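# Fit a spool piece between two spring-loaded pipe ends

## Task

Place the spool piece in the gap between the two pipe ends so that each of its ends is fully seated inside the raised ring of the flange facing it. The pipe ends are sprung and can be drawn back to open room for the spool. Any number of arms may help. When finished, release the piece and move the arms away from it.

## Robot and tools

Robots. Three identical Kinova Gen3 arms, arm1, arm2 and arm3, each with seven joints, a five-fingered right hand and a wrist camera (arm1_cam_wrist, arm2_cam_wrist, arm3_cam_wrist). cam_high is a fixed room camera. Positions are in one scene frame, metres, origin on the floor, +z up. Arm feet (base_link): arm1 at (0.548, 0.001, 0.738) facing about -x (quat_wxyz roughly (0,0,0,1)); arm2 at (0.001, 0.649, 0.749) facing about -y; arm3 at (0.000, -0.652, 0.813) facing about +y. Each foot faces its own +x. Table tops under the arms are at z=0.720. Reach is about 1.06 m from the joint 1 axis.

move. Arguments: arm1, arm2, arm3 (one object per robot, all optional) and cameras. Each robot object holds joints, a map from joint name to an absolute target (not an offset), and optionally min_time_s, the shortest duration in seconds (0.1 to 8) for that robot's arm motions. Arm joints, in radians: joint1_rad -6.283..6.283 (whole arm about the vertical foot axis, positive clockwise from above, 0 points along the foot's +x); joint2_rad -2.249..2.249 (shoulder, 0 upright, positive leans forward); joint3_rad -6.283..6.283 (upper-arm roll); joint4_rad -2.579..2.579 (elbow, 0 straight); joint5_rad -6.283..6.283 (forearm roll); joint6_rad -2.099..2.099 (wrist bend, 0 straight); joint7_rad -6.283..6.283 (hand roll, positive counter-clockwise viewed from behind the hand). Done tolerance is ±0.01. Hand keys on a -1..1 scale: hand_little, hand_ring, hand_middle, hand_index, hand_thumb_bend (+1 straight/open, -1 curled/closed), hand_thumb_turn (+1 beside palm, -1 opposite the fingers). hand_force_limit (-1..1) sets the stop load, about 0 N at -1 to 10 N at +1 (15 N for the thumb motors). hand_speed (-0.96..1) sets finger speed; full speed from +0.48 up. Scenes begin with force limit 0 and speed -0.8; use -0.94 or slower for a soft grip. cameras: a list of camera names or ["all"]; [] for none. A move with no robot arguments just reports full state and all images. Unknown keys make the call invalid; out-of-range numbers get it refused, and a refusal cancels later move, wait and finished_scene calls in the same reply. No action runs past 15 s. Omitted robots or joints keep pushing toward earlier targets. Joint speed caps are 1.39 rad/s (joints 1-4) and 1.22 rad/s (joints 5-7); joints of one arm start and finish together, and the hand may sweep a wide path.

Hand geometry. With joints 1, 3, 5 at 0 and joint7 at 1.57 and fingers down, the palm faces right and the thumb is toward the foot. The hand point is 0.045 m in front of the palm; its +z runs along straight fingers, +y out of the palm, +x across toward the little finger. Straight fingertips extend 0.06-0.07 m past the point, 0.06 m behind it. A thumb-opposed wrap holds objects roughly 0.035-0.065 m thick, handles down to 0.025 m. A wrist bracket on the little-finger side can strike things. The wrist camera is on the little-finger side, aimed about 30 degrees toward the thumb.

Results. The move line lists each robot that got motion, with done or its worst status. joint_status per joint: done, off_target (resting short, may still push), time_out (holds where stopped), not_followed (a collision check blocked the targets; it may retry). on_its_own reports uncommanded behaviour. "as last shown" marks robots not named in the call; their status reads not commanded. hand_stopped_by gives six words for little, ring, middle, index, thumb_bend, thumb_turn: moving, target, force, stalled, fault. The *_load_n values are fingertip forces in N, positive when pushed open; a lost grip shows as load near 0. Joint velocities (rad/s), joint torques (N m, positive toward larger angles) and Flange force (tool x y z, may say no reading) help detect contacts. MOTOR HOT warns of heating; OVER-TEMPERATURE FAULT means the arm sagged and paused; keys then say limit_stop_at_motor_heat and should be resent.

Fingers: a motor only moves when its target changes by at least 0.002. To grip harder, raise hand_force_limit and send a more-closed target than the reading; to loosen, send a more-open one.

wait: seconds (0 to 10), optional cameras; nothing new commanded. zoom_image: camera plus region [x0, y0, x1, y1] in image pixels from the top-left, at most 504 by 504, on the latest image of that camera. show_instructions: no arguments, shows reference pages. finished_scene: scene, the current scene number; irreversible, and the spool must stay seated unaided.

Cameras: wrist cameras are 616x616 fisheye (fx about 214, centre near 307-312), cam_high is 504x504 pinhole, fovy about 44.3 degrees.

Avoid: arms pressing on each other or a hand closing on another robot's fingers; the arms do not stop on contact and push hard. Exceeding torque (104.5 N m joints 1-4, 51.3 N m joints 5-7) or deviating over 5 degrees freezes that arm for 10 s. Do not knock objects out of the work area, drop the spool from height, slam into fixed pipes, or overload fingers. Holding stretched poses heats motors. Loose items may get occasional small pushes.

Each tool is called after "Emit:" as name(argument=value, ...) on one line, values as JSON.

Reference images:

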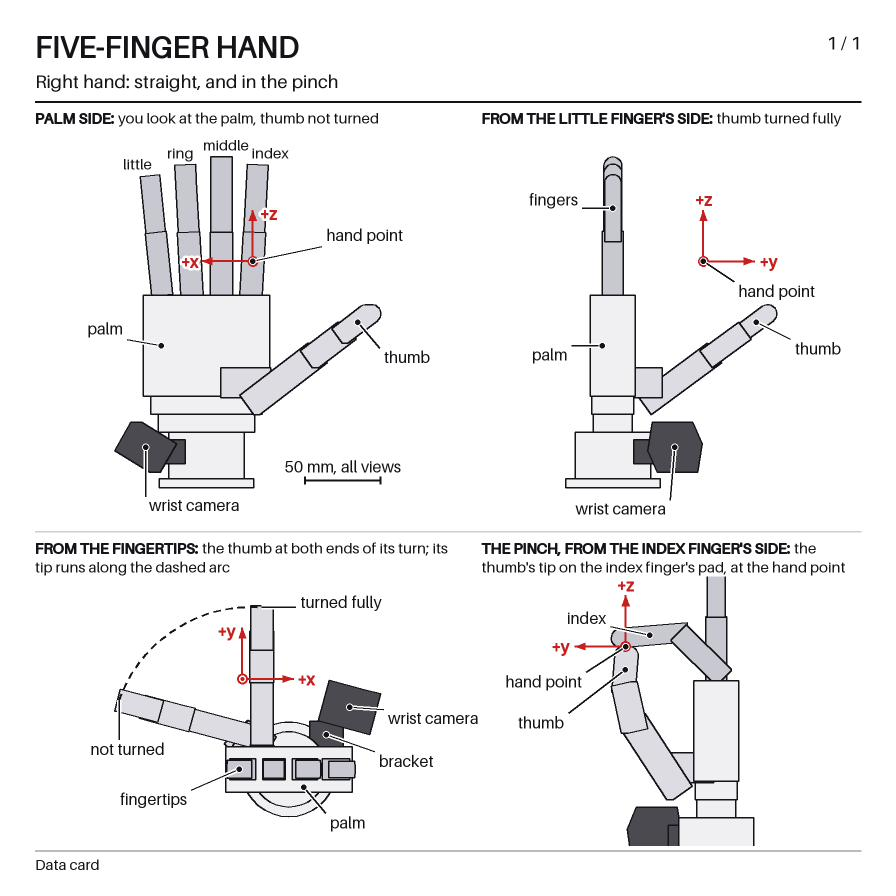

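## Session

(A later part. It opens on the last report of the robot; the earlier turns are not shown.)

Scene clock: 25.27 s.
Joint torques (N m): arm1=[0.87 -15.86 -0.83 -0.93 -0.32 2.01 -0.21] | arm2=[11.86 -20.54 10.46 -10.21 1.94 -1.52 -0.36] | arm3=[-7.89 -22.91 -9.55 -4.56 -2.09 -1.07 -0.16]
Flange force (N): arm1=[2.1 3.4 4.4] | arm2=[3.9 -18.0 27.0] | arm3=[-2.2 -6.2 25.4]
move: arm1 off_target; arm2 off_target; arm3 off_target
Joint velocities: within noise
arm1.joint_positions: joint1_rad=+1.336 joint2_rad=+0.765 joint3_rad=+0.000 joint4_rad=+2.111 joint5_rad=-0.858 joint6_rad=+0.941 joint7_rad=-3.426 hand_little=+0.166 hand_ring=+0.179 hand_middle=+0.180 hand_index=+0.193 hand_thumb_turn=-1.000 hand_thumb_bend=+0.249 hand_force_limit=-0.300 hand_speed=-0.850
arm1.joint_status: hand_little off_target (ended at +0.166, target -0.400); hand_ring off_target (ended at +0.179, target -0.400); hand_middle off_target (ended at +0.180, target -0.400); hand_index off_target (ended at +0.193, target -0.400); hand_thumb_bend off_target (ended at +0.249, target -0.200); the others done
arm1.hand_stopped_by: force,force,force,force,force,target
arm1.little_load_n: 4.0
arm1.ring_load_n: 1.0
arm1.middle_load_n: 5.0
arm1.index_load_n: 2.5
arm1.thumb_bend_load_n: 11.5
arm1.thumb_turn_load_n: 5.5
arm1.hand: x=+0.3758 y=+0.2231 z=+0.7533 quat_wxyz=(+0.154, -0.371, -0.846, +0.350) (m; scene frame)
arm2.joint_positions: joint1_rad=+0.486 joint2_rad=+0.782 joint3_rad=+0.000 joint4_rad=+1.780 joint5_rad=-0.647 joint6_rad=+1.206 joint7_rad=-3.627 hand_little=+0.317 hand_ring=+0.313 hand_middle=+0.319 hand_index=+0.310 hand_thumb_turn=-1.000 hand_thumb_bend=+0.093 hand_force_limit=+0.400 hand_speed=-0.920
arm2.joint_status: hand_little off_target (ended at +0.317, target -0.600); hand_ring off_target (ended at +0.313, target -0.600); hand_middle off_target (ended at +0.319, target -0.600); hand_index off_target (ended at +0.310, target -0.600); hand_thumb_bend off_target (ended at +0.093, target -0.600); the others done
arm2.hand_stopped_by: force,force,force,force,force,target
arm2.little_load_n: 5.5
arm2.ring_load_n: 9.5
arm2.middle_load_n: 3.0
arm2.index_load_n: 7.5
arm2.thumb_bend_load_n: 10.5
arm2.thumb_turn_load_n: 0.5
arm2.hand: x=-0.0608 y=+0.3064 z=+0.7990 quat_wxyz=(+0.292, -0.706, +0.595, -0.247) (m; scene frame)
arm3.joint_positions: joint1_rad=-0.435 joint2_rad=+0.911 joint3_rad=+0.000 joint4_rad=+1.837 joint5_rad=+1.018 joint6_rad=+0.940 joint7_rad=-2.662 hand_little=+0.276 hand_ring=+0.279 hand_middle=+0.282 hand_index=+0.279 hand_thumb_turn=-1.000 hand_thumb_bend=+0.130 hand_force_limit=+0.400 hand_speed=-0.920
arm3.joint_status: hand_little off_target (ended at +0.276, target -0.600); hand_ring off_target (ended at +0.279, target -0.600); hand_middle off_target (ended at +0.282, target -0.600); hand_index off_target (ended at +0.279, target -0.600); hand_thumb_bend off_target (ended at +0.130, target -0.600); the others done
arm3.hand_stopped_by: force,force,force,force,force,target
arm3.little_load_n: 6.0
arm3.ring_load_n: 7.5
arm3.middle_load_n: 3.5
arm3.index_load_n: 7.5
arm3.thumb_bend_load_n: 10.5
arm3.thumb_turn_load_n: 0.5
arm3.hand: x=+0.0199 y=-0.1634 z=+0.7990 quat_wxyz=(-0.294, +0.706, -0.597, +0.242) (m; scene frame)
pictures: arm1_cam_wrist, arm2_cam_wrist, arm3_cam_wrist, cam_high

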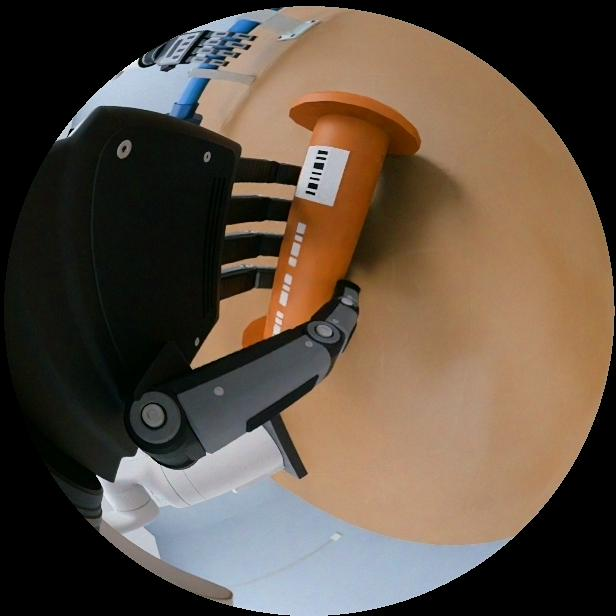

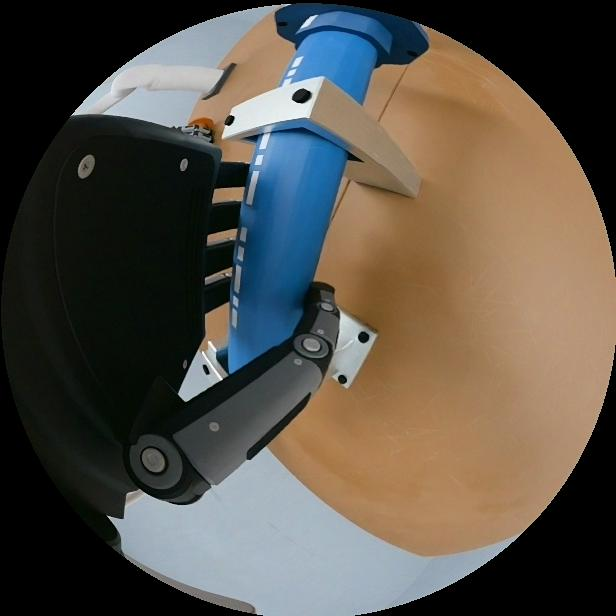

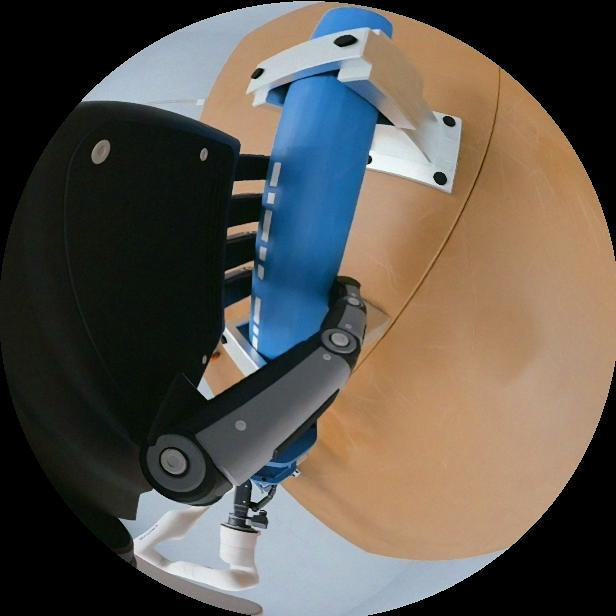

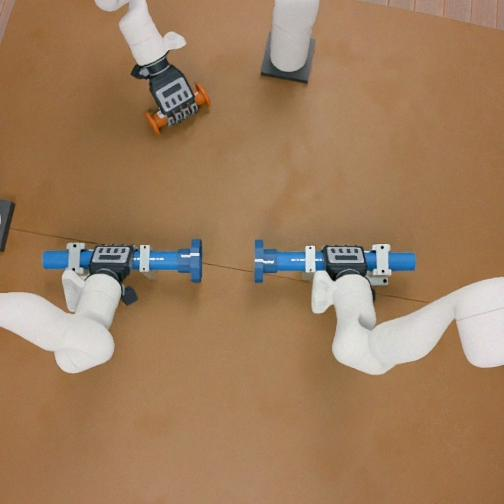

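Emit:
move(arm1={"joints":{"joint1_rad":1.3355,"joint2_rad":0.3171,"joint3_rad":0,"joint4_rad":1.9419,"joint5_rad":-0.6700,"joint6_rad":1.3951,"joint7_rad":-3.8871},"min_time_s":3}, arm2={"joints":{"joint1_rad":0.5151,"joint2_rad":0.7605,"joint3_rad":0,"joint4_rad":1.8395,"joint5_rad":-0.6356,"joint6_rad":1.1845,"joint7_rad":-3.5892},"min_time_s":3}, arm3={"joints":{"joint1_rad":-0.4468,"joint2_rad":0.8916,"joint3_rad":0,"joint4_rad":1.9125,"joint5_rad":1.0446,"joint6_rad":0.9151,"joint7_rad":-2.7246},"min_time_s":3}, cameras=["cam_high","arm1_cam_wrist"])

Emit:
zoom_image(camera="cam_high", region=[170, 220, 290, 300])

Scene clock: 30.90 s.
Joint torques (N m): arm1=[0.94 -13.02 -0.27 -5.13 -1.26 1.82 -0.25] | arm2=[12.69 -16.65 12.95 -2.81 6.44 0.63 -1.08] | arm3=[-7.68 -17.59 -11.81 3.63 -5.72 -0.94 0.34]
Flange force (N): arm1=[4.2 3.6 3.2] | arm2=[21.9 -17.9 25.6] | arm3=[-18.5 -10.9 27.4]
move: arm1 done; arm2 done; arm3 done
Joint velocities: within noise
arm1.joint_positions: joint1_rad=+1.335 joint2_rad=+0.317 joint3_rad=+0.000 joint4_rad=+1.942 joint5_rad=-0.670 joint6_rad=+1.395 joint7_rad=-3.887 hand_little=+0.166 hand_ring=+0.179 hand_middle=+0.180 hand_index=+0.193 hand_thumb_turn=-1.000 hand_thumb_bend=+0.249 hand_force_limit=-0.300 hand_speed=-0.850
arm1.joint_status: all done
arm1.hand_stopped_by: force,force,force,force,force,target
arm1.little_load_n: 4.5
arm1.ring_load_n: 1.5
arm1.middle_load_n: 4.5
arm1.index_load_n: 2.5
arm1.thumb_bend_load_n: 12.0
arm1.thumb_turn_load_n: 5.5
arm1.hand: x=+0.3757 y=+0.2228 z=+0.9532 quat_wxyz=(+0.154, -0.371, -0.846, +0.350) (m; scene frame)
arm2.joint_positions: joint1_rad=+0.515 joint2_rad=+0.761 joint3_rad=+0.000 joint4_rad=+1.839 joint5_rad=-0.636 joint6_rad=+1.185 joint7_rad=-3.589 hand_little=+0.317 hand_ring=+0.314 hand_middle=+0.319 hand_index=+0.310 hand_thumb_turn=-1.000 hand_thumb_bend=+0.094 hand_force_limit=+0.400 hand_speed=-0.920
arm2.joint_status: all done
arm2.hand_stopped_by: force,force,force,force,force,target
arm2.little_load_n: 5.5
arm2.ring_load_n: 9.0
arm2.middle_load_n: 2.0
arm2.index_load_n: 6.0
arm2.thumb_bend_load_n: 10.5
arm2.thumb_turn_load_n: -3.0
arm2.hand: x=-0.0645 y=+0.3281 z=+0.7990 quat_wxyz=(+0.292, -0.706, +0.595, -0.247) (m; scene frame)
arm3.joint_positions: joint1_rad=-0.447 joint2_rad=+0.892 joint3_rad=+0.000 joint4_rad=+1.912 joint5_rad=+1.045 joint6_rad=+0.915 joint7_rad=-2.725 hand_little=+0.276 hand_ring=+0.279 hand_middle=+0.282 hand_index=+0.279 hand_thumb_turn=-1.000 hand_thumb_bend=+0.130 hand_force_limit=+0.400 hand_speed=-0.920
arm3.joint_status: all done
arm3.hand_stopped_by: force,force,force,force,force,target
arm3.little_load_n: 5.5
arm3.ring_load_n: 8.0
arm3.middle_load_n: 4.5
arm3.index_load_n: 8.5
arm3.thumb_bend_load_n: 9.5
arm3.thumb_turn_load_n: 4.0
arm3.hand: x=+0.0236 y=-0.1852 z=+0.7989 quat_wxyz=(-0.294, +0.706, -0.597, +0.242) (m; scene frame)
pictures: arm1_cam_wrist, cam_high

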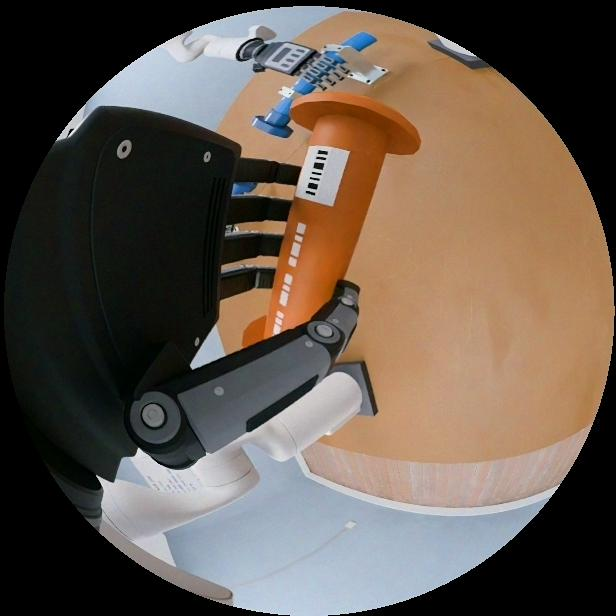

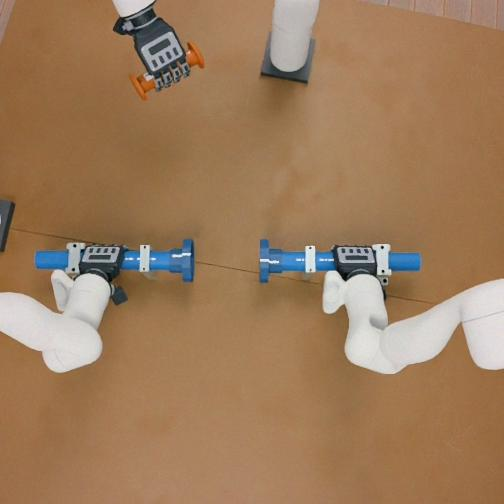

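Scaled by 4.200 from the camera's 504x504 image, which has a finer 720x720 frame.

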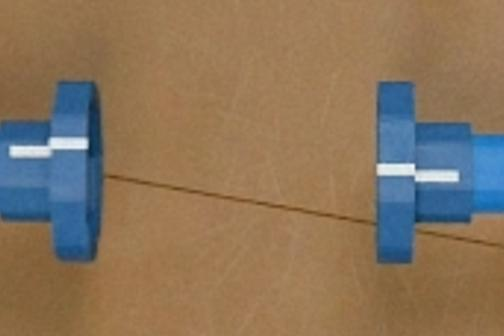

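Emit:
move(cameras=["arm2_cam_wrist","arm3_cam_wrist"])

Scene clock: 31.10 s.
Joint torques (N m): arm1=[0.89 -13.05 -0.3 -5.18 -1.25 1.81 -0.23] | arm2=[12.74 -16.65 12.99 -2.84 6.44 0.61 -1.07] | arm3=[-7.76 -17.45 -11.86 3.68 -5.65 -0.91 0.4]
Flange force (N): arm1=[4.1 3.7 3.2] | arm2=[21.9 -18.0 25.6] | arm3=[-18.4 -11.1 27.3]
Joint velocities: within noise
arm1.joint_positions: joint1_rad=+1.335 joint2_rad=+0.317 joint3_rad=+0.000 joint4_rad=+1.942 joint5_rad=-0.670 joint6_rad=+1.395 joint7_rad=-3.887 hand_little=+0.166 hand_ring=+0.179 hand_middle=+0.180 hand_index=+0.193 hand_thumb_turn=-1.000 hand_thumb_bend=+0.249 hand_force_limit=-0.300 hand_speed=-0.850
arm1.joint_status: all done
arm1.hand_stopped_by: force,force,force,force,force,target
arm1.little_load_n: 4.0
arm1.ring_load_n: 1.0
arm1.middle_load_n: 4.5
arm1.index_load_n: 2.5
arm1.thumb_bend_load_n: 12.0
arm1.thumb_turn_load_n: 5.5
arm1.hand: x=+0.3757 y=+0.2228 z=+0.9532 quat_wxyz=(+0.154, -0.371, -0.846, +0.350) (m; scene frame)
arm2.joint_positions: joint1_rad=+0.515 joint2_rad=+0.761 joint3_rad=+0.000 joint4_rad=+1.839 joint5_rad=-0.636 joint6_rad=+1.185 joint7_rad=-3.589 hand_little=+0.317 hand_ring=+0.314 hand_middle=+0.319 hand_index=+0.310 hand_thumb_turn=-1.000 hand_thumb_bend=+0.094 hand_force_limit=+0.400 hand_speed=-0.920
arm2.joint_status: all done
arm2.hand_stopped_by: force,force,force,force,force,target
arm2.little_load_n: 5.5
arm2.ring_load_n: 9.0
arm2.middle_load_n: 2.5
arm2.index_load_n: 6.0
arm2.thumb_bend_load_n: 11.0
arm2.thumb_turn_load_n: -3.0
arm2.hand: x=-0.0645 y=+0.3281 z=+0.7990 quat_wxyz=(+0.292, -0.706, +0.595, -0.247) (m; scene frame)
arm3.joint_positions: joint1_rad=-0.447 joint2_rad=+0.892 joint3_rad=+0.000 joint4_rad=+1.912 joint5_rad=+1.045 joint6_rad=+0.915 joint7_rad=-2.725 hand_little=+0.276 hand_ring=+0.279 hand_middle=+0.282 hand_index=+0.279 hand_thumb_turn=-1.000 hand_thumb_bend=+0.130 hand_force_limit=+0.400 hand_speed=-0.920
arm3.joint_status: all done
arm3.hand_stopped_by: force,force,force,force,force,target
arm3.little_load_n: 5.5
arm3.ring_load_n: 8.0
arm3.middle_load_n: 4.5
arm3.index_load_n: 8.5
arm3.thumb_bend_load_n: 9.5
arm3.thumb_turn_load_n: 4.0
arm3.hand: x=+0.0236 y=-0.1852 z=+0.7989 quat_wxyz=(-0.294, +0.706, -0.597, +0.242) (m; scene frame)
pictures: arm2_cam_wrist, arm3_cam_wrist

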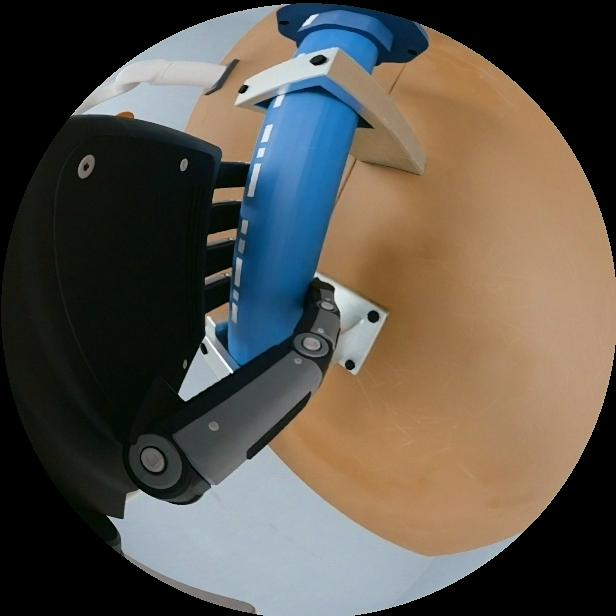

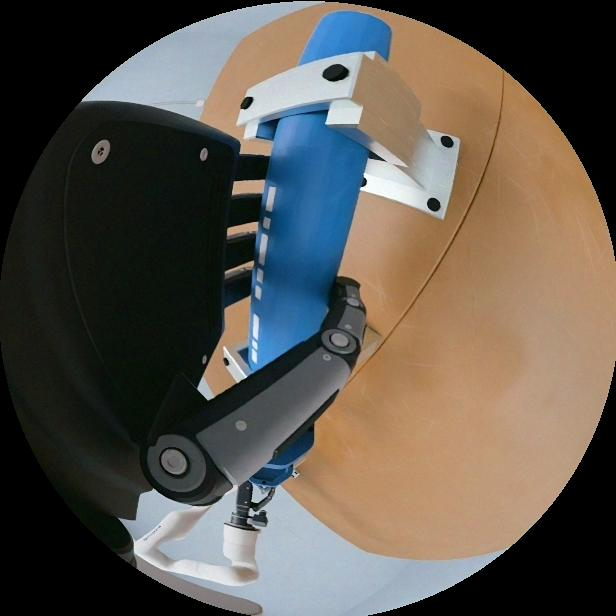

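Emit:
move(arm1={"joints":{"joint1_rad":0.1192,"joint2_rad":0.2434,"joint3_rad":0,"joint4_rad":1.8598,"joint5_rad":-0.6756,"joint6_rad":0.3494,"joint7_rad":-5.4169},"min_time_s":4}, arm2={"joints":{"joint1_rad":0.4937,"joint2_rad":0.7763,"joint3_rad":0,"joint4_rad":1.7962,"joint5_rad":-0.6436,"joint6_rad":1.1998,"joint7_rad":-3.6166},"min_time_s":2}, arm3={"joints":{"joint1_rad":-0.4405,"joint2_rad":0.9020,"joint3_rad":0,"joint4_rad":1.8728,"joint5_rad":1.0308,"joint6_rad":0.9283,"joint7_rad":-2.6917},"min_time_s":2})

Emit:
move(arm2={"joints":{"hand_little":0.7,"hand_ring":0.7,"hand_middle":0.7,"hand_index":0.7,"hand_thumb_bend":0.6,"hand_speed":-0.8}}, arm3={"joints":{"hand_little":0.7,"hand_ring":0.7,"hand_middle":0.7,"hand_index":0.7,"hand_thumb_bend":0.6,"hand_speed":-0.8}})

Emit:
move(arm2={"joints":{"joint1_rad":0.4932,"joint2_rad":0.7862,"joint3_rad":0,"joint4_rad":1.7693,"joint5_rad":-0.6401,"joint6_rad":1.2133,"joint7_rad":-3.6278},"min_time_s":1.2}, arm3={"joints":{"joint1_rad":-0.4443,"joint2_rad":0.9121,"joint3_rad":0,"joint4_rad":1.8338,"joint5_rad":1.0095,"joint6_rad":0.9445,"joint7_rad":-2.6619},"min_time_s":1.2}, cameras=["all"])

Emit:
move(arm2={"joints":{"hand_little":-0.5,"hand_ring":-0.5,"hand_middle":-0.5,"hand_index":-0.5,"hand_thumb_bend":-0.5,"hand_force_limit":-0.4,"hand_speed":-0.8}}, arm3={"joints":{"hand_little":-0.5,"hand_ring":-0.5,"hand_middle":-0.5,"hand_index":-0.5,"hand_thumb_bend":-0.5,"hand_force_limit":-0.4,"hand_speed":-0.8}})

Emit:
move(arm2={"joints":{"hand_little":-0.6,"hand_ring":-0.6,"hand_middle":-0.6,"hand_index":-0.6,"hand_thumb_bend":-0.6,"hand_force_limit":0.9,"hand_speed":-0.9}}, arm3={"joints":{"hand_little":-0.6,"hand_ring":-0.6,"hand_middle":-0.6,"hand_index":-0.6,"hand_thumb_bend":-0.6,"hand_force_limit":0.9,"hand_speed":-0.9}}, cameras=["all"])

Scene clock: 37.30 s.
Joint torques (N m): arm1=[0.97 -15.78 0.16 -9.01 -0.45 -1.25 -0.28] | arm2=[10.95 -20.28 9.6 -13.52 -0.02 -3.7 -0.3] | arm3=[-7.9 -22.69 -9.47 -8.75 -0.18 -3.05 -0.37]
Flange force (N): arm1=[-0.2 -0.9 6.2] | arm2=[-4.8 -21.1 23.8] | arm3=[7.7 -8.7 19.9]
move: arm1 done; arm2 done; arm3 done
Joint velocities: within noise
arm1.joint_positions: joint1_rad=+0.119 joint2_rad=+0.243 joint3_rad=+0.000 joint4_rad=+1.860 joint5_rad=-0.676 joint6_rad=+0.349 joint7_rad=-5.417 hand_little=+0.166 hand_ring=+0.179 hand_middle=+0.180 hand_index=+0.193 hand_thumb_turn=-1.000 hand_thumb_bend=+0.249 hand_force_limit=-0.300 hand_speed=-0.850
arm1.joint_status: all done
arm1.hand_stopped_by: force,force,force,force,force,target
arm1.little_load_n: 4.0
arm1.ring_load_n: 1.0
arm1.middle_load_n: 5.0
arm1.index_load_n: 2.5
arm1.thumb_bend_load_n: 11.5
arm1.thumb_turn_load_n: 5.5
arm1.hand: x=+0.0052 y=+0.0137 z=+1.0014 quat_wxyz=(+0.247, -0.595, -0.707, +0.292) (m; scene frame)
arm2.joint_positions: joint1_rad=+0.494 joint2_rad=+0.776 joint3_rad=+0.000 joint4_rad=+1.796 joint5_rad=-0.644 joint6_rad=+1.200 joint7_rad=-3.617 hand_little=+0.317 hand_ring=+0.314 hand_middle=+0.319 hand_index=+0.310 hand_thumb_turn=-1.000 hand_thumb_bend=+0.094 hand_force_limit=+0.400 hand_speed=-0.920
arm2.joint_status: all done
arm2.hand_stopped_by: force,force,force,force,force,target
arm2.little_load_n: 4.5
arm2.ring_load_n: 8.5
arm2.middle_load_n: 2.5
arm2.index_load_n: 7.0
arm2.thumb_bend_load_n: 10.5
arm2.thumb_turn_load_n: -1.5
arm2.hand: x=-0.0620 y=+0.3123 z=+0.7989 quat_wxyz=(+0.292, -0.706, +0.595, -0.247) (m; scene frame)
arm3.joint_positions: joint1_rad=-0.440 joint2_rad=+0.902 joint3_rad=+0.000 joint4_rad=+1.873 joint5_rad=+1.031 joint6_rad=+0.928 joint7_rad=-2.692 hand_little=+0.276 hand_ring=+0.279 hand_middle=+0.282 hand_index=+0.279 hand_thumb_turn=-1.000 hand_thumb_bend=+0.130 hand_force_limit=+0.400 hand_speed=-0.920
arm3.joint_status: all done
arm3.hand_stopped_by: force,force,force,force,force,target
arm3.little_load_n: 6.0
arm3.ring_load_n: 7.5
arm3.middle_load_n: 3.5
arm3.index_load_n: 6.5
arm3.thumb_bend_load_n: 10.0
arm3.thumb_turn_load_n: 2.0
arm3.hand: x=+0.0216 y=-0.1738 z=+0.7989 quat_wxyz=(-0.294, +0.706, -0.597, +0.242) (m; scene frame)
pictures: none

Scene clock: 39.57 s.
Joint torques (N m): arm1=[0.96 -15.74 0.12 -8.98 -0.44 -1.29 -0.25] | arm2=[2.13 -14.31 0.38 -3.05 -1.06 1.81 -0.01] | arm3=[2.36 -17.5 0.6 -2.44 0.41 1.88 -0.11]
Flange force (N): arm1=[-0.2 -1.2 6.0] | arm2=[0.8 -6.3 0.6] | arm3=[1.7 3.3 0.2]
move: arm2 done; arm3 done
Joint velocities: within noise
arm1: as last shown
arm1.thumb_bend_load_n: 12.0
arm2.joint_positions: joint1_rad=+0.494 joint2_rad=+0.776 joint3_rad=+0.000 joint4_rad=+1.796 joint5_rad=-0.644 joint6_rad=+1.200 joint7_rad=-3.617 hand_little=+0.700 hand_ring=+0.700 hand_middle=+0.700 hand_index=+0.700 hand_thumb_turn=-1.000 hand_thumb_bend=+0.600 hand_force_limit=+0.400 hand_speed=-0.800
arm2.joint_status: all done
arm2.hand_stopped_by: target,target,target,target,target,target
arm2.little_load_n: 0.0
arm2.ring_load_n: 0.0
arm2.middle_load_n: 0.0
arm2.index_load_n: 0.0
arm2.thumb_bend_load_n: 0.0
arm2.thumb_turn_load_n: 0.0
arm2.hand: x=-0.0620 y=+0.3123 z=+0.7989 quat_wxyz=(+0.292, -0.706, +0.595, -0.247) (m; scene frame)
arm3.joint_positions: joint1_rad=-0.440 joint2_rad=+0.902 joint3_rad=+0.000 joint4_rad=+1.873 joint5_rad=+1.031 joint6_rad=+0.928 joint7_rad=-2.692 hand_little=+0.700 hand_ring=+0.700 hand_middle=+0.700 hand_index=+0.700 hand_thumb_turn=-1.000 hand_thumb_bend=+0.600 hand_force_limit=+0.400 hand_speed=-0.800
arm3.joint_status: all done
arm3.hand_stopped_by: target,target,target,target,target,target
arm3.little_load_n: 0.0
arm3.ring_load_n: 0.0
arm3.middle_load_n: 0.0
arm3.index_load_n: 0.0
arm3.thumb_bend_load_n: 0.0
arm3.thumb_turn_load_n: 0.5
arm3.hand: x=+0.0216 y=-0.1738 z=+0.7989 quat_wxyz=(-0.294, +0.706, -0.597, +0.242) (m; scene frame)
pictures: none

Scene clock: 41.07 s.
Joint torques (N m): arm1=[0.99 -15.81 0.14 -9.02 -0.44 -1.22 -0.26] | arm2=[2.2 -14.51 0.33 -3.23 -1.1 1.85 -0.02] | arm3=[2.41 -17.84 0.58 -2.74 0.5 1.83 -0.09]
Flange force (N): arm1=[-0.4 -1.0 6.3] | arm2=[0.5 -6.5 0.9] | arm3=[2.0 3.4 0.0]
move: arm2 done; arm3 done
Joint velocities: within noise
arm1: as last shown
arm2.joint_positions: joint1_rad=+0.493 joint2_rad=+0.786 joint3_rad=+0.000 joint4_rad=+1.769 joint5_rad=-0.640 joint6_rad=+1.213 joint7_rad=-3.628 hand_little=+0.700 hand_ring=+0.700 hand_middle=+0.700 hand_index=+0.700 hand_thumb_turn=-1.000 hand_thumb_bend=+0.600 hand_force_limit=+0.400 hand_speed=-0.800
arm2.joint_status: all done
arm2.hand_stopped_by: target,target,target,target,target,target
arm2.little_load_n: 0.0
arm2.ring_load_n: 0.0
arm2.middle_load_n: -0.5
arm2.index_load_n: 0.0
arm2.thumb_bend_load_n: 0.0
arm2.thumb_turn_load_n: 0.0
arm2.hand: x=-0.0652 y=+0.3056 z=+0.7989 quat_wxyz=(+0.292, -0.706, +0.595, -0.247) (m; scene frame)
arm3.joint_positions: joint1_rad=-0.444 joint2_rad=+0.912 joint3_rad=+0.000 joint4_rad=+1.834 joint5_rad=+1.009 joint6_rad=+0.945 joint7_rad=-2.662 hand_little=+0.700 hand_ring=+0.700 hand_middle=+0.700 hand_index=+0.700 hand_thumb_turn=-1.000 hand_thumb_bend=+0.600 hand_force_limit=+0.400 hand_speed=-0.800
arm3.joint_status: all done
arm3.hand_stopped_by: target,target,target,target,target,target
arm3.little_load_n: -0.5
arm3.ring_load_n: 0.0
arm3.middle_load_n: 0.0
arm3.index_load_n: 0.0
arm3.thumb_bend_load_n: 0.0
arm3.thumb_turn_load_n: 0.0
arm3.hand: x=+0.0155 y=-0.1643 z=+0.7990 quat_wxyz=(-0.294, +0.706, -0.597, +0.242) (m; scene frame)
pictures: arm1_cam_wrist, arm2_cam_wrist, arm3_cam_wrist, cam_high

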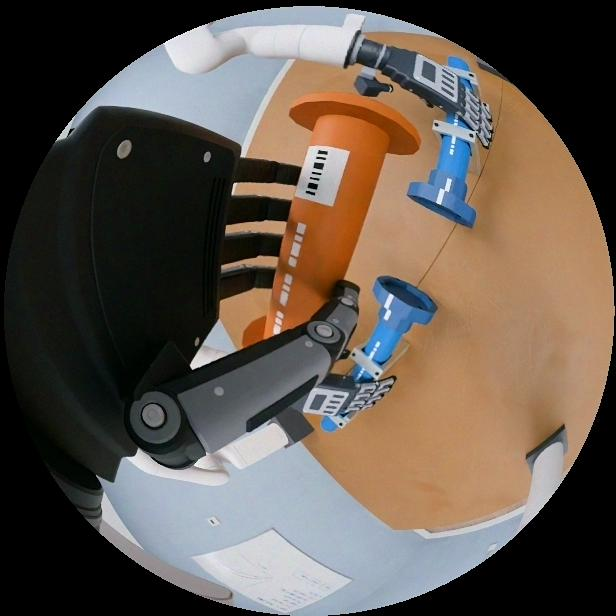

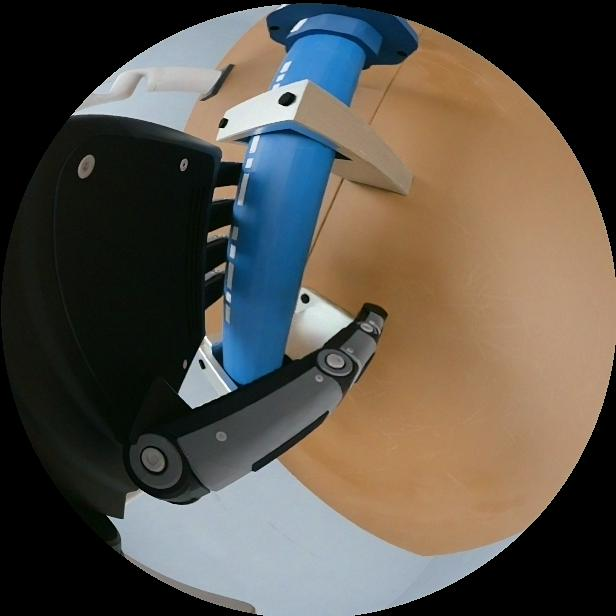

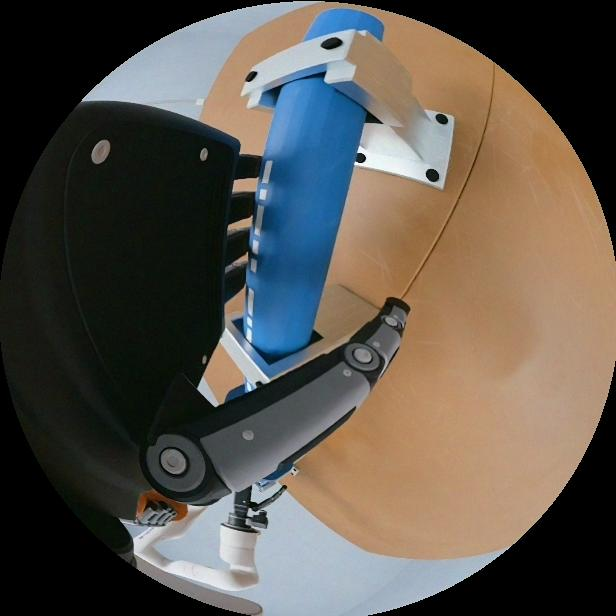

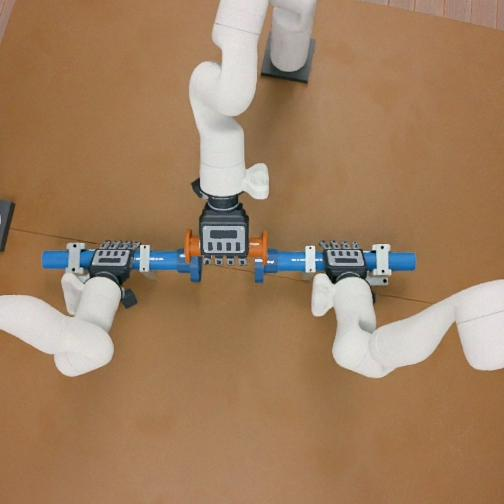

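Scene clock: 45.17 s.
Joint torques (N m): arm1=[0.99 -15.82 0.15 -9.05 -0.4 -1.22 -0.28] | arm2=[10.98 -18.35 10.27 -9.94 2.33 -2.49 -0.1] | arm3=[-5.48 -20.92 -7.33 -3.87 -1.44 -0.78 -0.09]
Flange force (N): arm1=[-0.2 -0.6 6.4] | arm2=[3.1 -21.7 21.2] | arm3=[-2.0 -5.1 17.4]
move: arm2 off_target; arm3 off_target
Joint velocities: within noise
arm1: as last shown
arm1.little_load_n: 4.5
arm2.joint_positions: joint1_rad=+0.493 joint2_rad=+0.786 joint3_rad=+0.000 joint4_rad=+1.769 joint5_rad=-0.640 joint6_rad=+1.213 joint7_rad=-3.628 hand_little=+0.444 hand_ring=+0.462 hand_middle=+0.427 hand_index=+0.444 hand_thumb_turn=-1.000 hand_thumb_bend=+0.034 hand_force_limit=-0.400 hand_speed=-0.800
arm2.joint_status: hand_little off_target (ended at +0.444, target -0.500); hand_ring off_target (ended at +0.462, target -0.500); hand_middle off_target (ended at +0.427, target -0.500); hand_index off_target (ended at +0.444, target -0.500); hand_thumb_bend off_target (ended at +0.034, target -0.500); the others done
arm2.hand_stopped_by: force,force,force,force,force,target
arm2.little_load_n: 3.0
arm2.ring_load_n: 0.0
arm2.middle_load_n: 9.0
arm2.index_load_n: 1.5
arm2.thumb_bend_load_n: 5.5
arm2.thumb_turn_load_n: 0.5
arm2.hand: x=-0.0653 y=+0.3056 z=+0.7989 quat_wxyz=(+0.292, -0.706, +0.595, -0.247) (m; scene frame)
arm3.joint_positions: joint1_rad=-0.444 joint2_rad=+0.912 joint3_rad=+0.000 joint4_rad=+1.834 joint5_rad=+1.009 joint6_rad=+0.945 joint7_rad=-2.662 hand_little=+0.407 hand_ring=+0.425 hand_middle=+0.407 hand_index=+0.407 hand_thumb_turn=-1.000 hand_thumb_bend=+0.060 hand_force_limit=-0.400 hand_speed=-0.800
arm3.joint_status: hand_little off_target (ended at +0.407, target -0.500); hand_ring off_target (ended at +0.425, target -0.500); hand_middle off_target (ended at +0.407, target -0.500); hand_index off_target (ended at +0.407, target -0.500); hand_thumb_bend off_target (ended at +0.060, target -0.500); the others done
arm3.hand_stopped_by: force,force,force,force,force,target
arm3.little_load_n: 4.5
arm3.ring_load_n: 0.0
arm3.middle_load_n: 4.5
arm3.index_load_n: 6.0
arm3.thumb_bend_load_n: 4.5
arm3.thumb_turn_load_n: 0.0
arm3.hand: x=+0.0155 y=-0.1643 z=+0.7990 quat_wxyz=(-0.294, +0.706, -0.597, +0.242) (m; scene frame)
pictures: none

Scene clock: 45.80 s.
Joint torques (N m): arm1=[1.03 -15.81 0.22 -9 -0.46 -1.19 -0.24] | arm2=[15.66 -20.31 15 -12.6 3.42 -4.2 -0.65] | arm3=[-10.63 -22.9 -12.95 -4.34 -3.73 -2.11 -0.4]
Flange force (N): arm1=[-0.5 -1.1 6.4] | arm2=[5.0 -27.5 31.1] | arm3=[-4.7 -11.6 31.2]
move: arm2 off_target; arm3 off_target
Joint velocities: within noise
arm1: as last shown
arm1.little_load_n: 4.0
arm1.middle_load_n: 4.5
arm1.thumb_bend_load_n: 11.5
arm1.thumb_turn_load_n: 6.0
arm2.joint_positions: joint1_rad=+0.493 joint2_rad=+0.786 joint3_rad=+0.000 joint4_rad=+1.769 joint5_rad=-0.640 joint6_rad=+1.213 joint7_rad=-3.628 hand_little=+0.409 hand_ring=+0.411 hand_middle=+0.420 hand_index=+0.410 hand_thumb_turn=-1.000 hand_thumb_bend=+0.019 hand_force_limit=+0.900 hand_speed=-0.900
arm2.joint_status: hand_little off_target (ended at +0.409, target -0.600); hand_ring off_target (ended at +0.411, target -0.600); hand_middle off_target (ended at +0.420, target -0.600); hand_index off_target (ended at +0.410, target -0.600); hand_thumb_bend off_target (ended at +0.019, target -0.600); the others done
arm2.hand_stopped_by: force,force,force,force,force,target
arm2.little_load_n: 9.0
arm2.ring_load_n: 11.5
arm2.middle_load_n: 2.5
arm2.index_load_n: 8.0
arm2.thumb_bend_load_n: 14.0
arm2.thumb_turn_load_n: 1.0
arm2.hand: x=-0.0652 y=+0.3056 z=+0.7990 quat_wxyz=(+0.292, -0.706, +0.595, -0.247) (m; scene frame)
arm3.joint_positions: joint1_rad=-0.444 joint2_rad=+0.912 joint3_rad=+0.000 joint4_rad=+1.834 joint5_rad=+1.010 joint6_rad=+0.945 joint7_rad=-2.662 hand_little=+0.373 hand_ring=+0.373 hand_middle=+0.382 hand_index=+0.382 hand_thumb_turn=-1.000 hand_thumb_bend=+0.054 hand_force_limit=+0.900 hand_speed=-0.900
arm3.joint_status: hand_little off_target (ended at +0.373, target -0.600); hand_ring off_target (ended at +0.373, target -0.600); hand_middle off_target (ended at +0.382, target -0.600); hand_index off_target (ended at +0.382, target -0.600); hand_thumb_bend off_target (ended at +0.054, target -0.600); the others done
arm3.hand_stopped_by: force,force,force,force,force,target
arm3.little_load_n: 8.5
arm3.ring_load_n: 13.0
arm3.middle_load_n: 5.0
arm3.index_load_n: 7.0
arm3.thumb_bend_load_n: 15.5
arm3.thumb_turn_load_n: 1.5
arm3.hand: x=+0.0156 y=-0.1643 z=+0.7990 quat_wxyz=(-0.294, +0.706, -0.597, +0.242) (m; scene frame)
pictures: arm1_cam_wrist, arm2_cam_wrist, arm3_cam_wrist, cam_high

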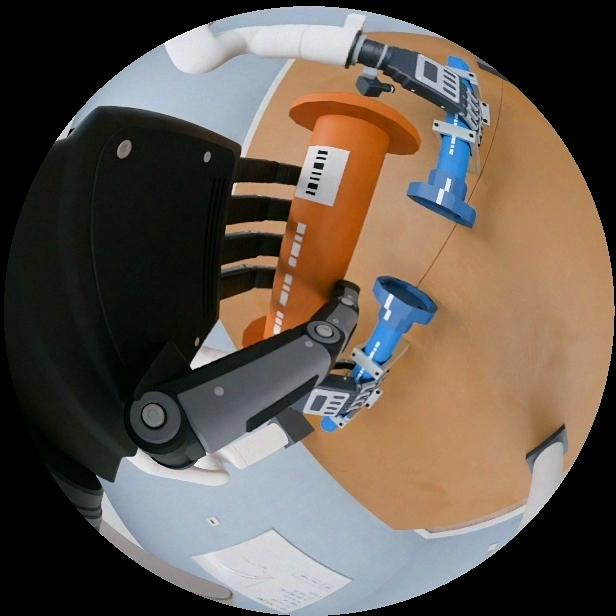

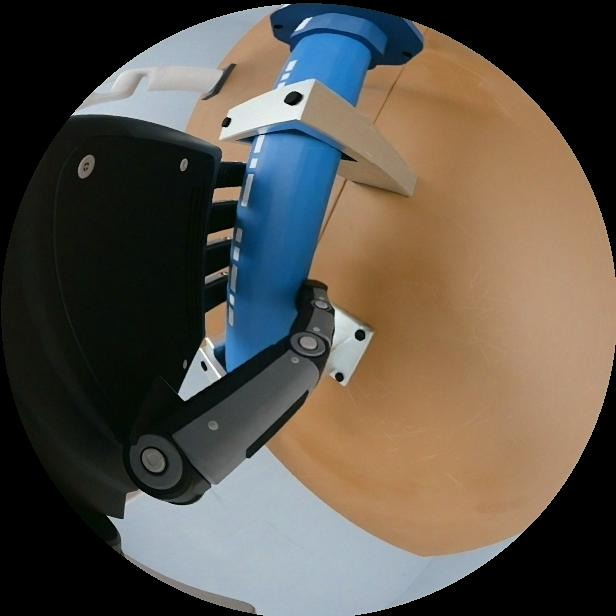

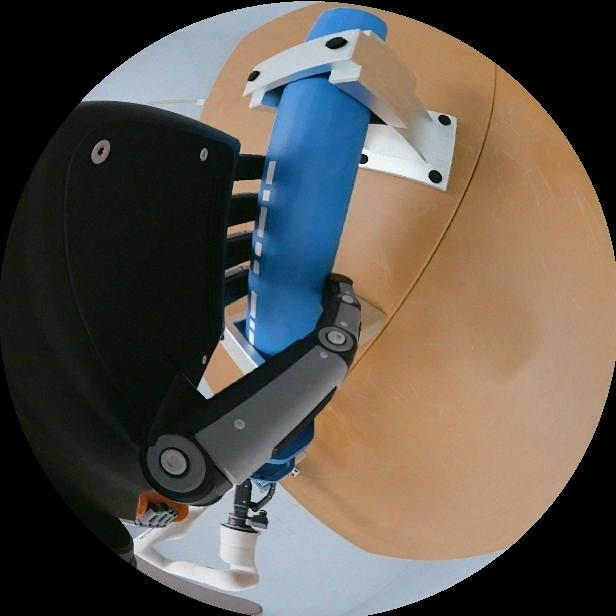

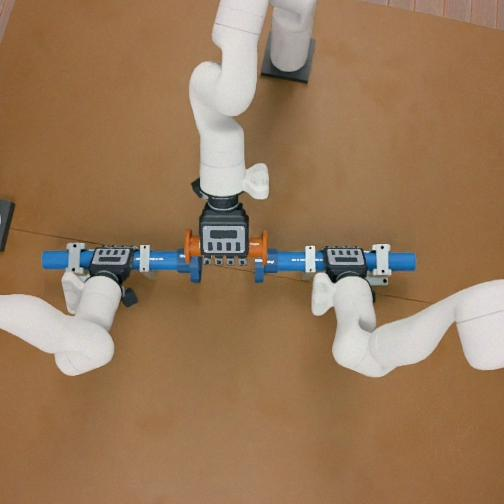

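Emit:
move(arm2={"joints":{"joint1_rad":0.5243,"joint2_rad":0.7634,"joint3_rad":0,"joint4_rad":1.8312,"joint5_rad":-0.6279,"joint6_rad":1.1916,"joint7_rad":-3.5885},"min_time_s":3}, arm3={"joints":{"joint1_rad":-0.4573,"joint2_rad":0.8915,"joint3_rad":0,"joint4_rad":1.9131,"joint5_rad":1.0365,"joint6_rad":0.9179,"joint7_rad":-2.7274},"min_time_s":3}, cameras=["all"])

Emit:
zoom_image(camera="cam_high", region=[170, 200, 290, 320])

Scene clock: 49.27 s.
Joint torques (N m): arm1=[0.99 -15.84 0.13 -9.05 -0.47 -1.23 -0.25] | arm2=[17.49 -15.55 19.15 -2.77 10.28 -1.24 -1.26] | arm3=[-10.03 -14.46 -16.52 7.78 -9.19 -2.26 0.39]
Flange force (N): arm1=[-0.4 -1.1 6.2] | arm2=[31.6 -28.6 30.9] | arm3=[-28.9 -19.4 31.8]
move: arm2 done; arm3 done
Joint velocities: within noise
arm1: as last shown
arm1.little_load_n: 4.5
arm1.thumb_bend_load_n: 12.0
arm1.thumb_turn_load_n: 5.5
arm2.joint_positions: joint1_rad=+0.524 joint2_rad=+0.763 joint3_rad=+0.000 joint4_rad=+1.831 joint5_rad=-0.628 joint6_rad=+1.192 joint7_rad=-3.589 hand_little=+0.409 hand_ring=+0.411 hand_middle=+0.420 hand_index=+0.410 hand_thumb_turn=-1.000 hand_thumb_bend=+0.019 hand_force_limit=+0.900 hand_speed=-0.900
arm2.joint_status: all done
arm2.hand_stopped_by: force,force,force,force,force,target
arm2.little_load_n: 10.0
arm2.ring_load_n: 12.0
arm2.middle_load_n: 2.5
arm2.index_load_n: 7.0
arm2.thumb_bend_load_n: 14.5
arm2.thumb_turn_load_n: 0.0
arm2.hand: x=-0.0692 y=+0.3283 z=+0.7990 quat_wxyz=(+0.292, -0.706, +0.595, -0.247) (m; scene frame)
arm3.joint_positions: joint1_rad=-0.457 joint2_rad=+0.891 joint3_rad=+0.000 joint4_rad=+1.913 joint5_rad=+1.037 joint6_rad=+0.918 joint7_rad=-2.727 hand_little=+0.373 hand_ring=+0.373 hand_middle=+0.382 hand_index=+0.382 hand_thumb_turn=-1.000 hand_thumb_bend=+0.054 hand_force_limit=+0.900 hand_speed=-0.900
arm3.joint_status: all done
arm3.hand_stopped_by: force,force,force,force,force,target
arm3.little_load_n: 8.5
arm3.ring_load_n: 13.0
arm3.middle_load_n: 5.5
arm3.index_load_n: 8.0
arm3.thumb_bend_load_n: 15.0
arm3.thumb_turn_load_n: 5.5
arm3.hand: x=+0.0194 y=-0.1869 z=+0.7989 quat_wxyz=(-0.294, +0.706, -0.597, +0.242) (m; scene frame)
pictures: arm1_cam_wrist, arm2_cam_wrist, arm3_cam_wrist, cam_high

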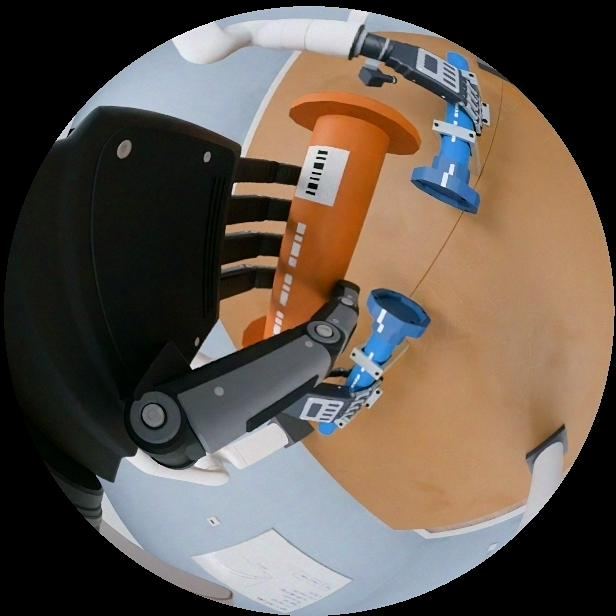

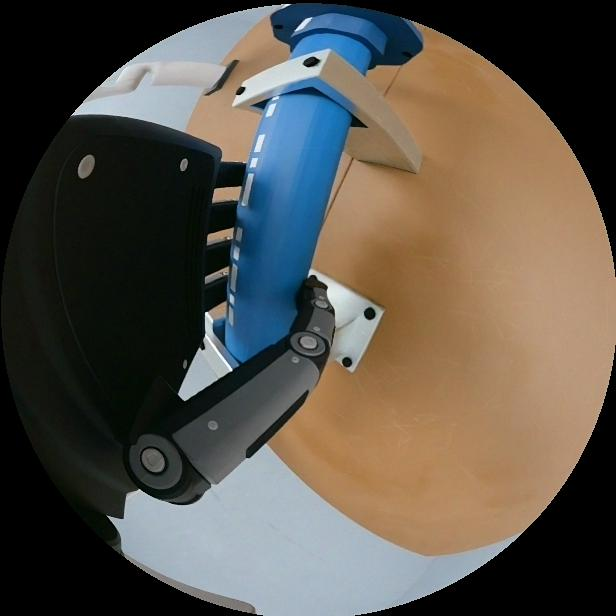

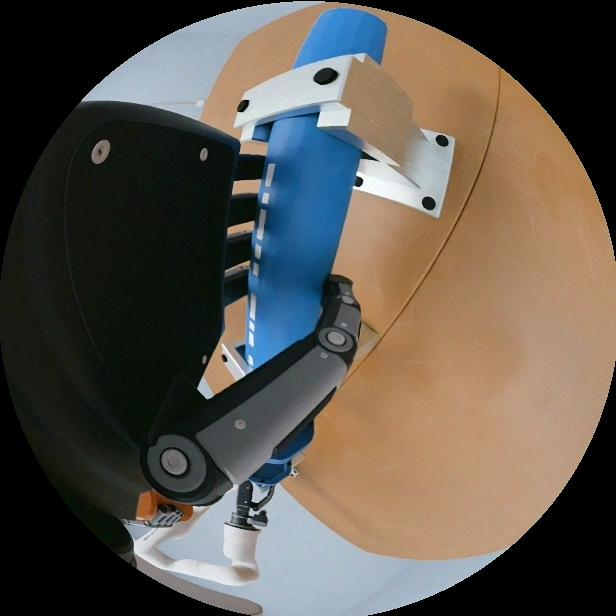

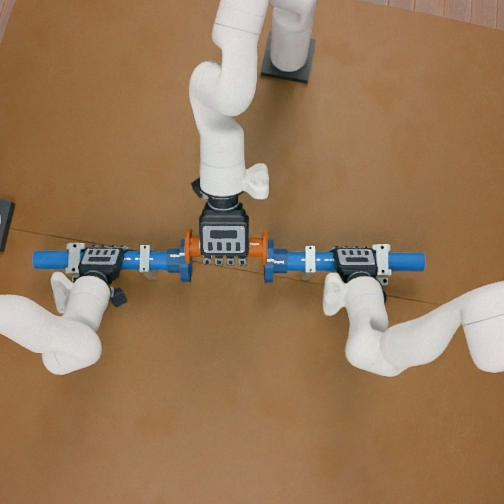

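Scaled by 4.200 from the camera's 504x504 image, which has a finer 720x720 frame.

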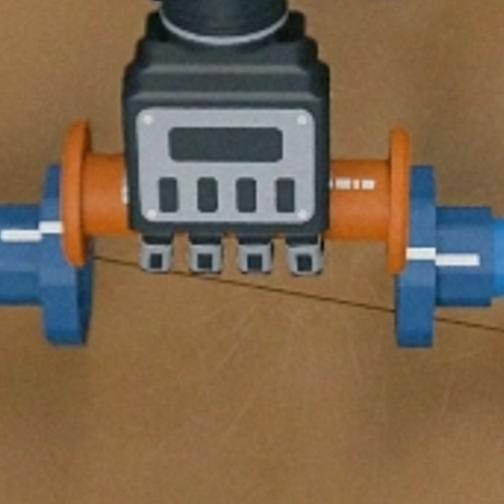

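Emit:
move(arm2={"joints":{"joint1_rad":0.5284,"joint2_rad":0.7604,"joint3_rad":0,"joint4_rad":1.8393,"joint5_rad":-0.6263,"joint6_rad":1.1888,"joint7_rad":-3.5834},"min_time_s":1.5}, arm3={"joints":{"joint1_rad":-0.4590,"joint2_rad":0.8888,"joint3_rad":0,"joint4_rad":1.9235,"joint5_rad":1.0400,"joint6_rad":0.9144,"joint7_rad":-2.7360},"min_time_s":1.5}, cameras=["all"])

Emit:
zoom_image(camera="cam_high", region=[170, 200, 290, 320])

Scene clock: 51.53 s.
Joint torques (N m): arm1=[1.04 -15.87 0.21 -9.04 -0.45 -1.22 -0.25] | arm2=[17.11 -14.95 18.78 -1.41 10.68 -0.56 -1.31] | arm3=[-9.71 -14.64 -16.04 7.74 -9 -2.21 0.36]
Flange force (N): arm1=[-0.5 -0.9 6.4] | arm2=[33.9 -27.4 29.9] | arm3=[-28.8 -18.5 31.7]
move: arm2 done; arm3 done
Joint velocities: within noise
arm1: as last shown
arm1.little_load_n: 4.0
arm1.middle_load_n: 5.0
arm1.thumb_bend_load_n: 11.5
arm2.joint_positions: joint1_rad=+0.528 joint2_rad=+0.760 joint3_rad=+0.000 joint4_rad=+1.839 joint5_rad=-0.626 joint6_rad=+1.189 joint7_rad=-3.583 hand_little=+0.409 hand_ring=+0.411 hand_middle=+0.420 hand_index=+0.410 hand_thumb_turn=-1.000 hand_thumb_bend=+0.019 hand_force_limit=+0.900 hand_speed=-0.900
arm2.joint_status: all done
arm2.hand_stopped_by: force,force,force,force,force,target
arm2.little_load_n: 10.0
arm2.ring_load_n: 12.0
arm2.middle_load_n: 2.5
arm2.index_load_n: 7.5
arm2.thumb_bend_load_n: 14.0
arm2.thumb_turn_load_n: -0.5
arm2.hand: x=-0.0696 y=+0.3313 z=+0.7991 quat_wxyz=(+0.292, -0.706, +0.595, -0.247) (m; scene frame)
arm3.joint_positions: joint1_rad=-0.459 joint2_rad=+0.889 joint3_rad=+0.000 joint4_rad=+1.924 joint5_rad=+1.040 joint6_rad=+0.914 joint7_rad=-2.736 hand_little=+0.373 hand_ring=+0.373 hand_middle=+0.382 hand_index=+0.382 hand_thumb_turn=-1.000 hand_thumb_bend=+0.054 hand_force_limit=+0.900 hand_speed=-0.900
arm3.joint_status: all done
arm3.hand_stopped_by: force,force,force,force,force,target
arm3.little_load_n: 8.5
arm3.ring_load_n: 12.5
arm3.middle_load_n: 6.0
arm3.index_load_n: 8.0
arm3.thumb_bend_load_n: 15.0
arm3.thumb_turn_load_n: 5.5
arm3.hand: x=+0.0200 y=-0.1900 z=+0.7990 quat_wxyz=(-0.294, +0.706, -0.597, +0.242) (m; scene frame)
pictures: arm1_cam_wrist, arm2_cam_wrist, arm3_cam_wrist, cam_high

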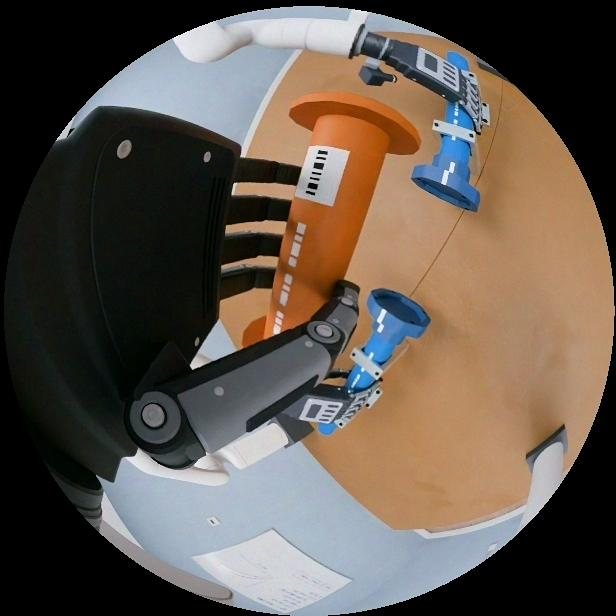

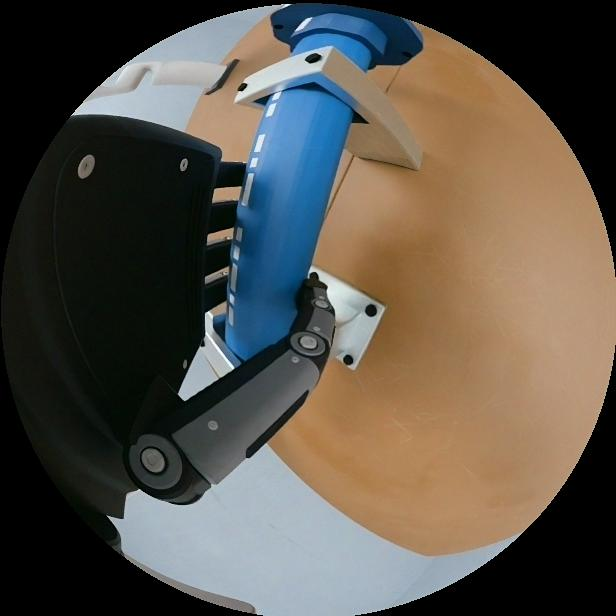

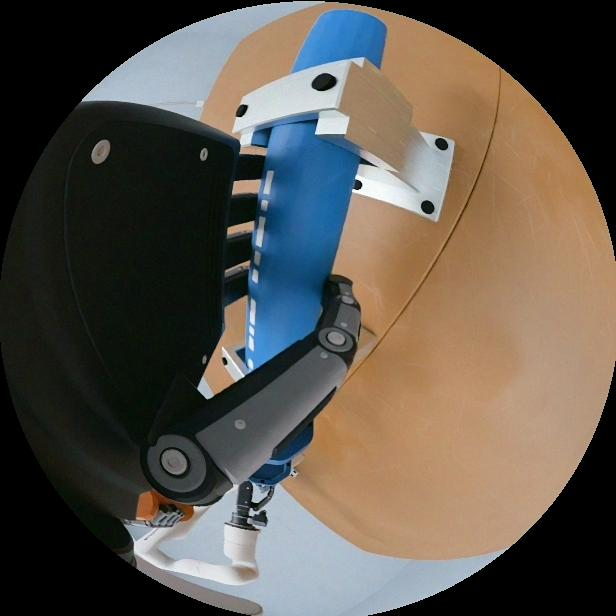

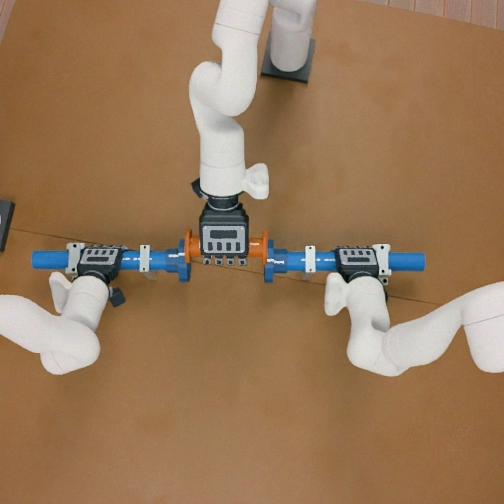

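Scaled by 4.200 from the camera's 504x504 image, which has a finer 720x720 frame.

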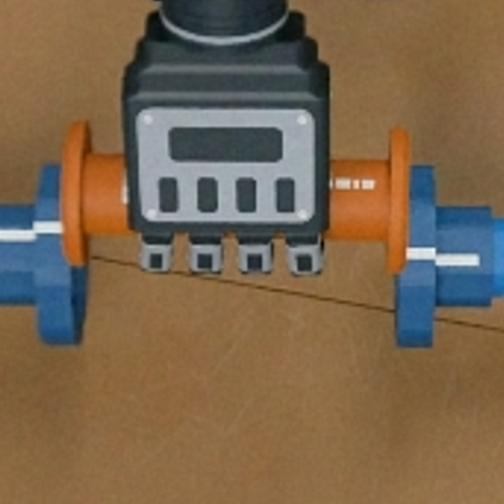

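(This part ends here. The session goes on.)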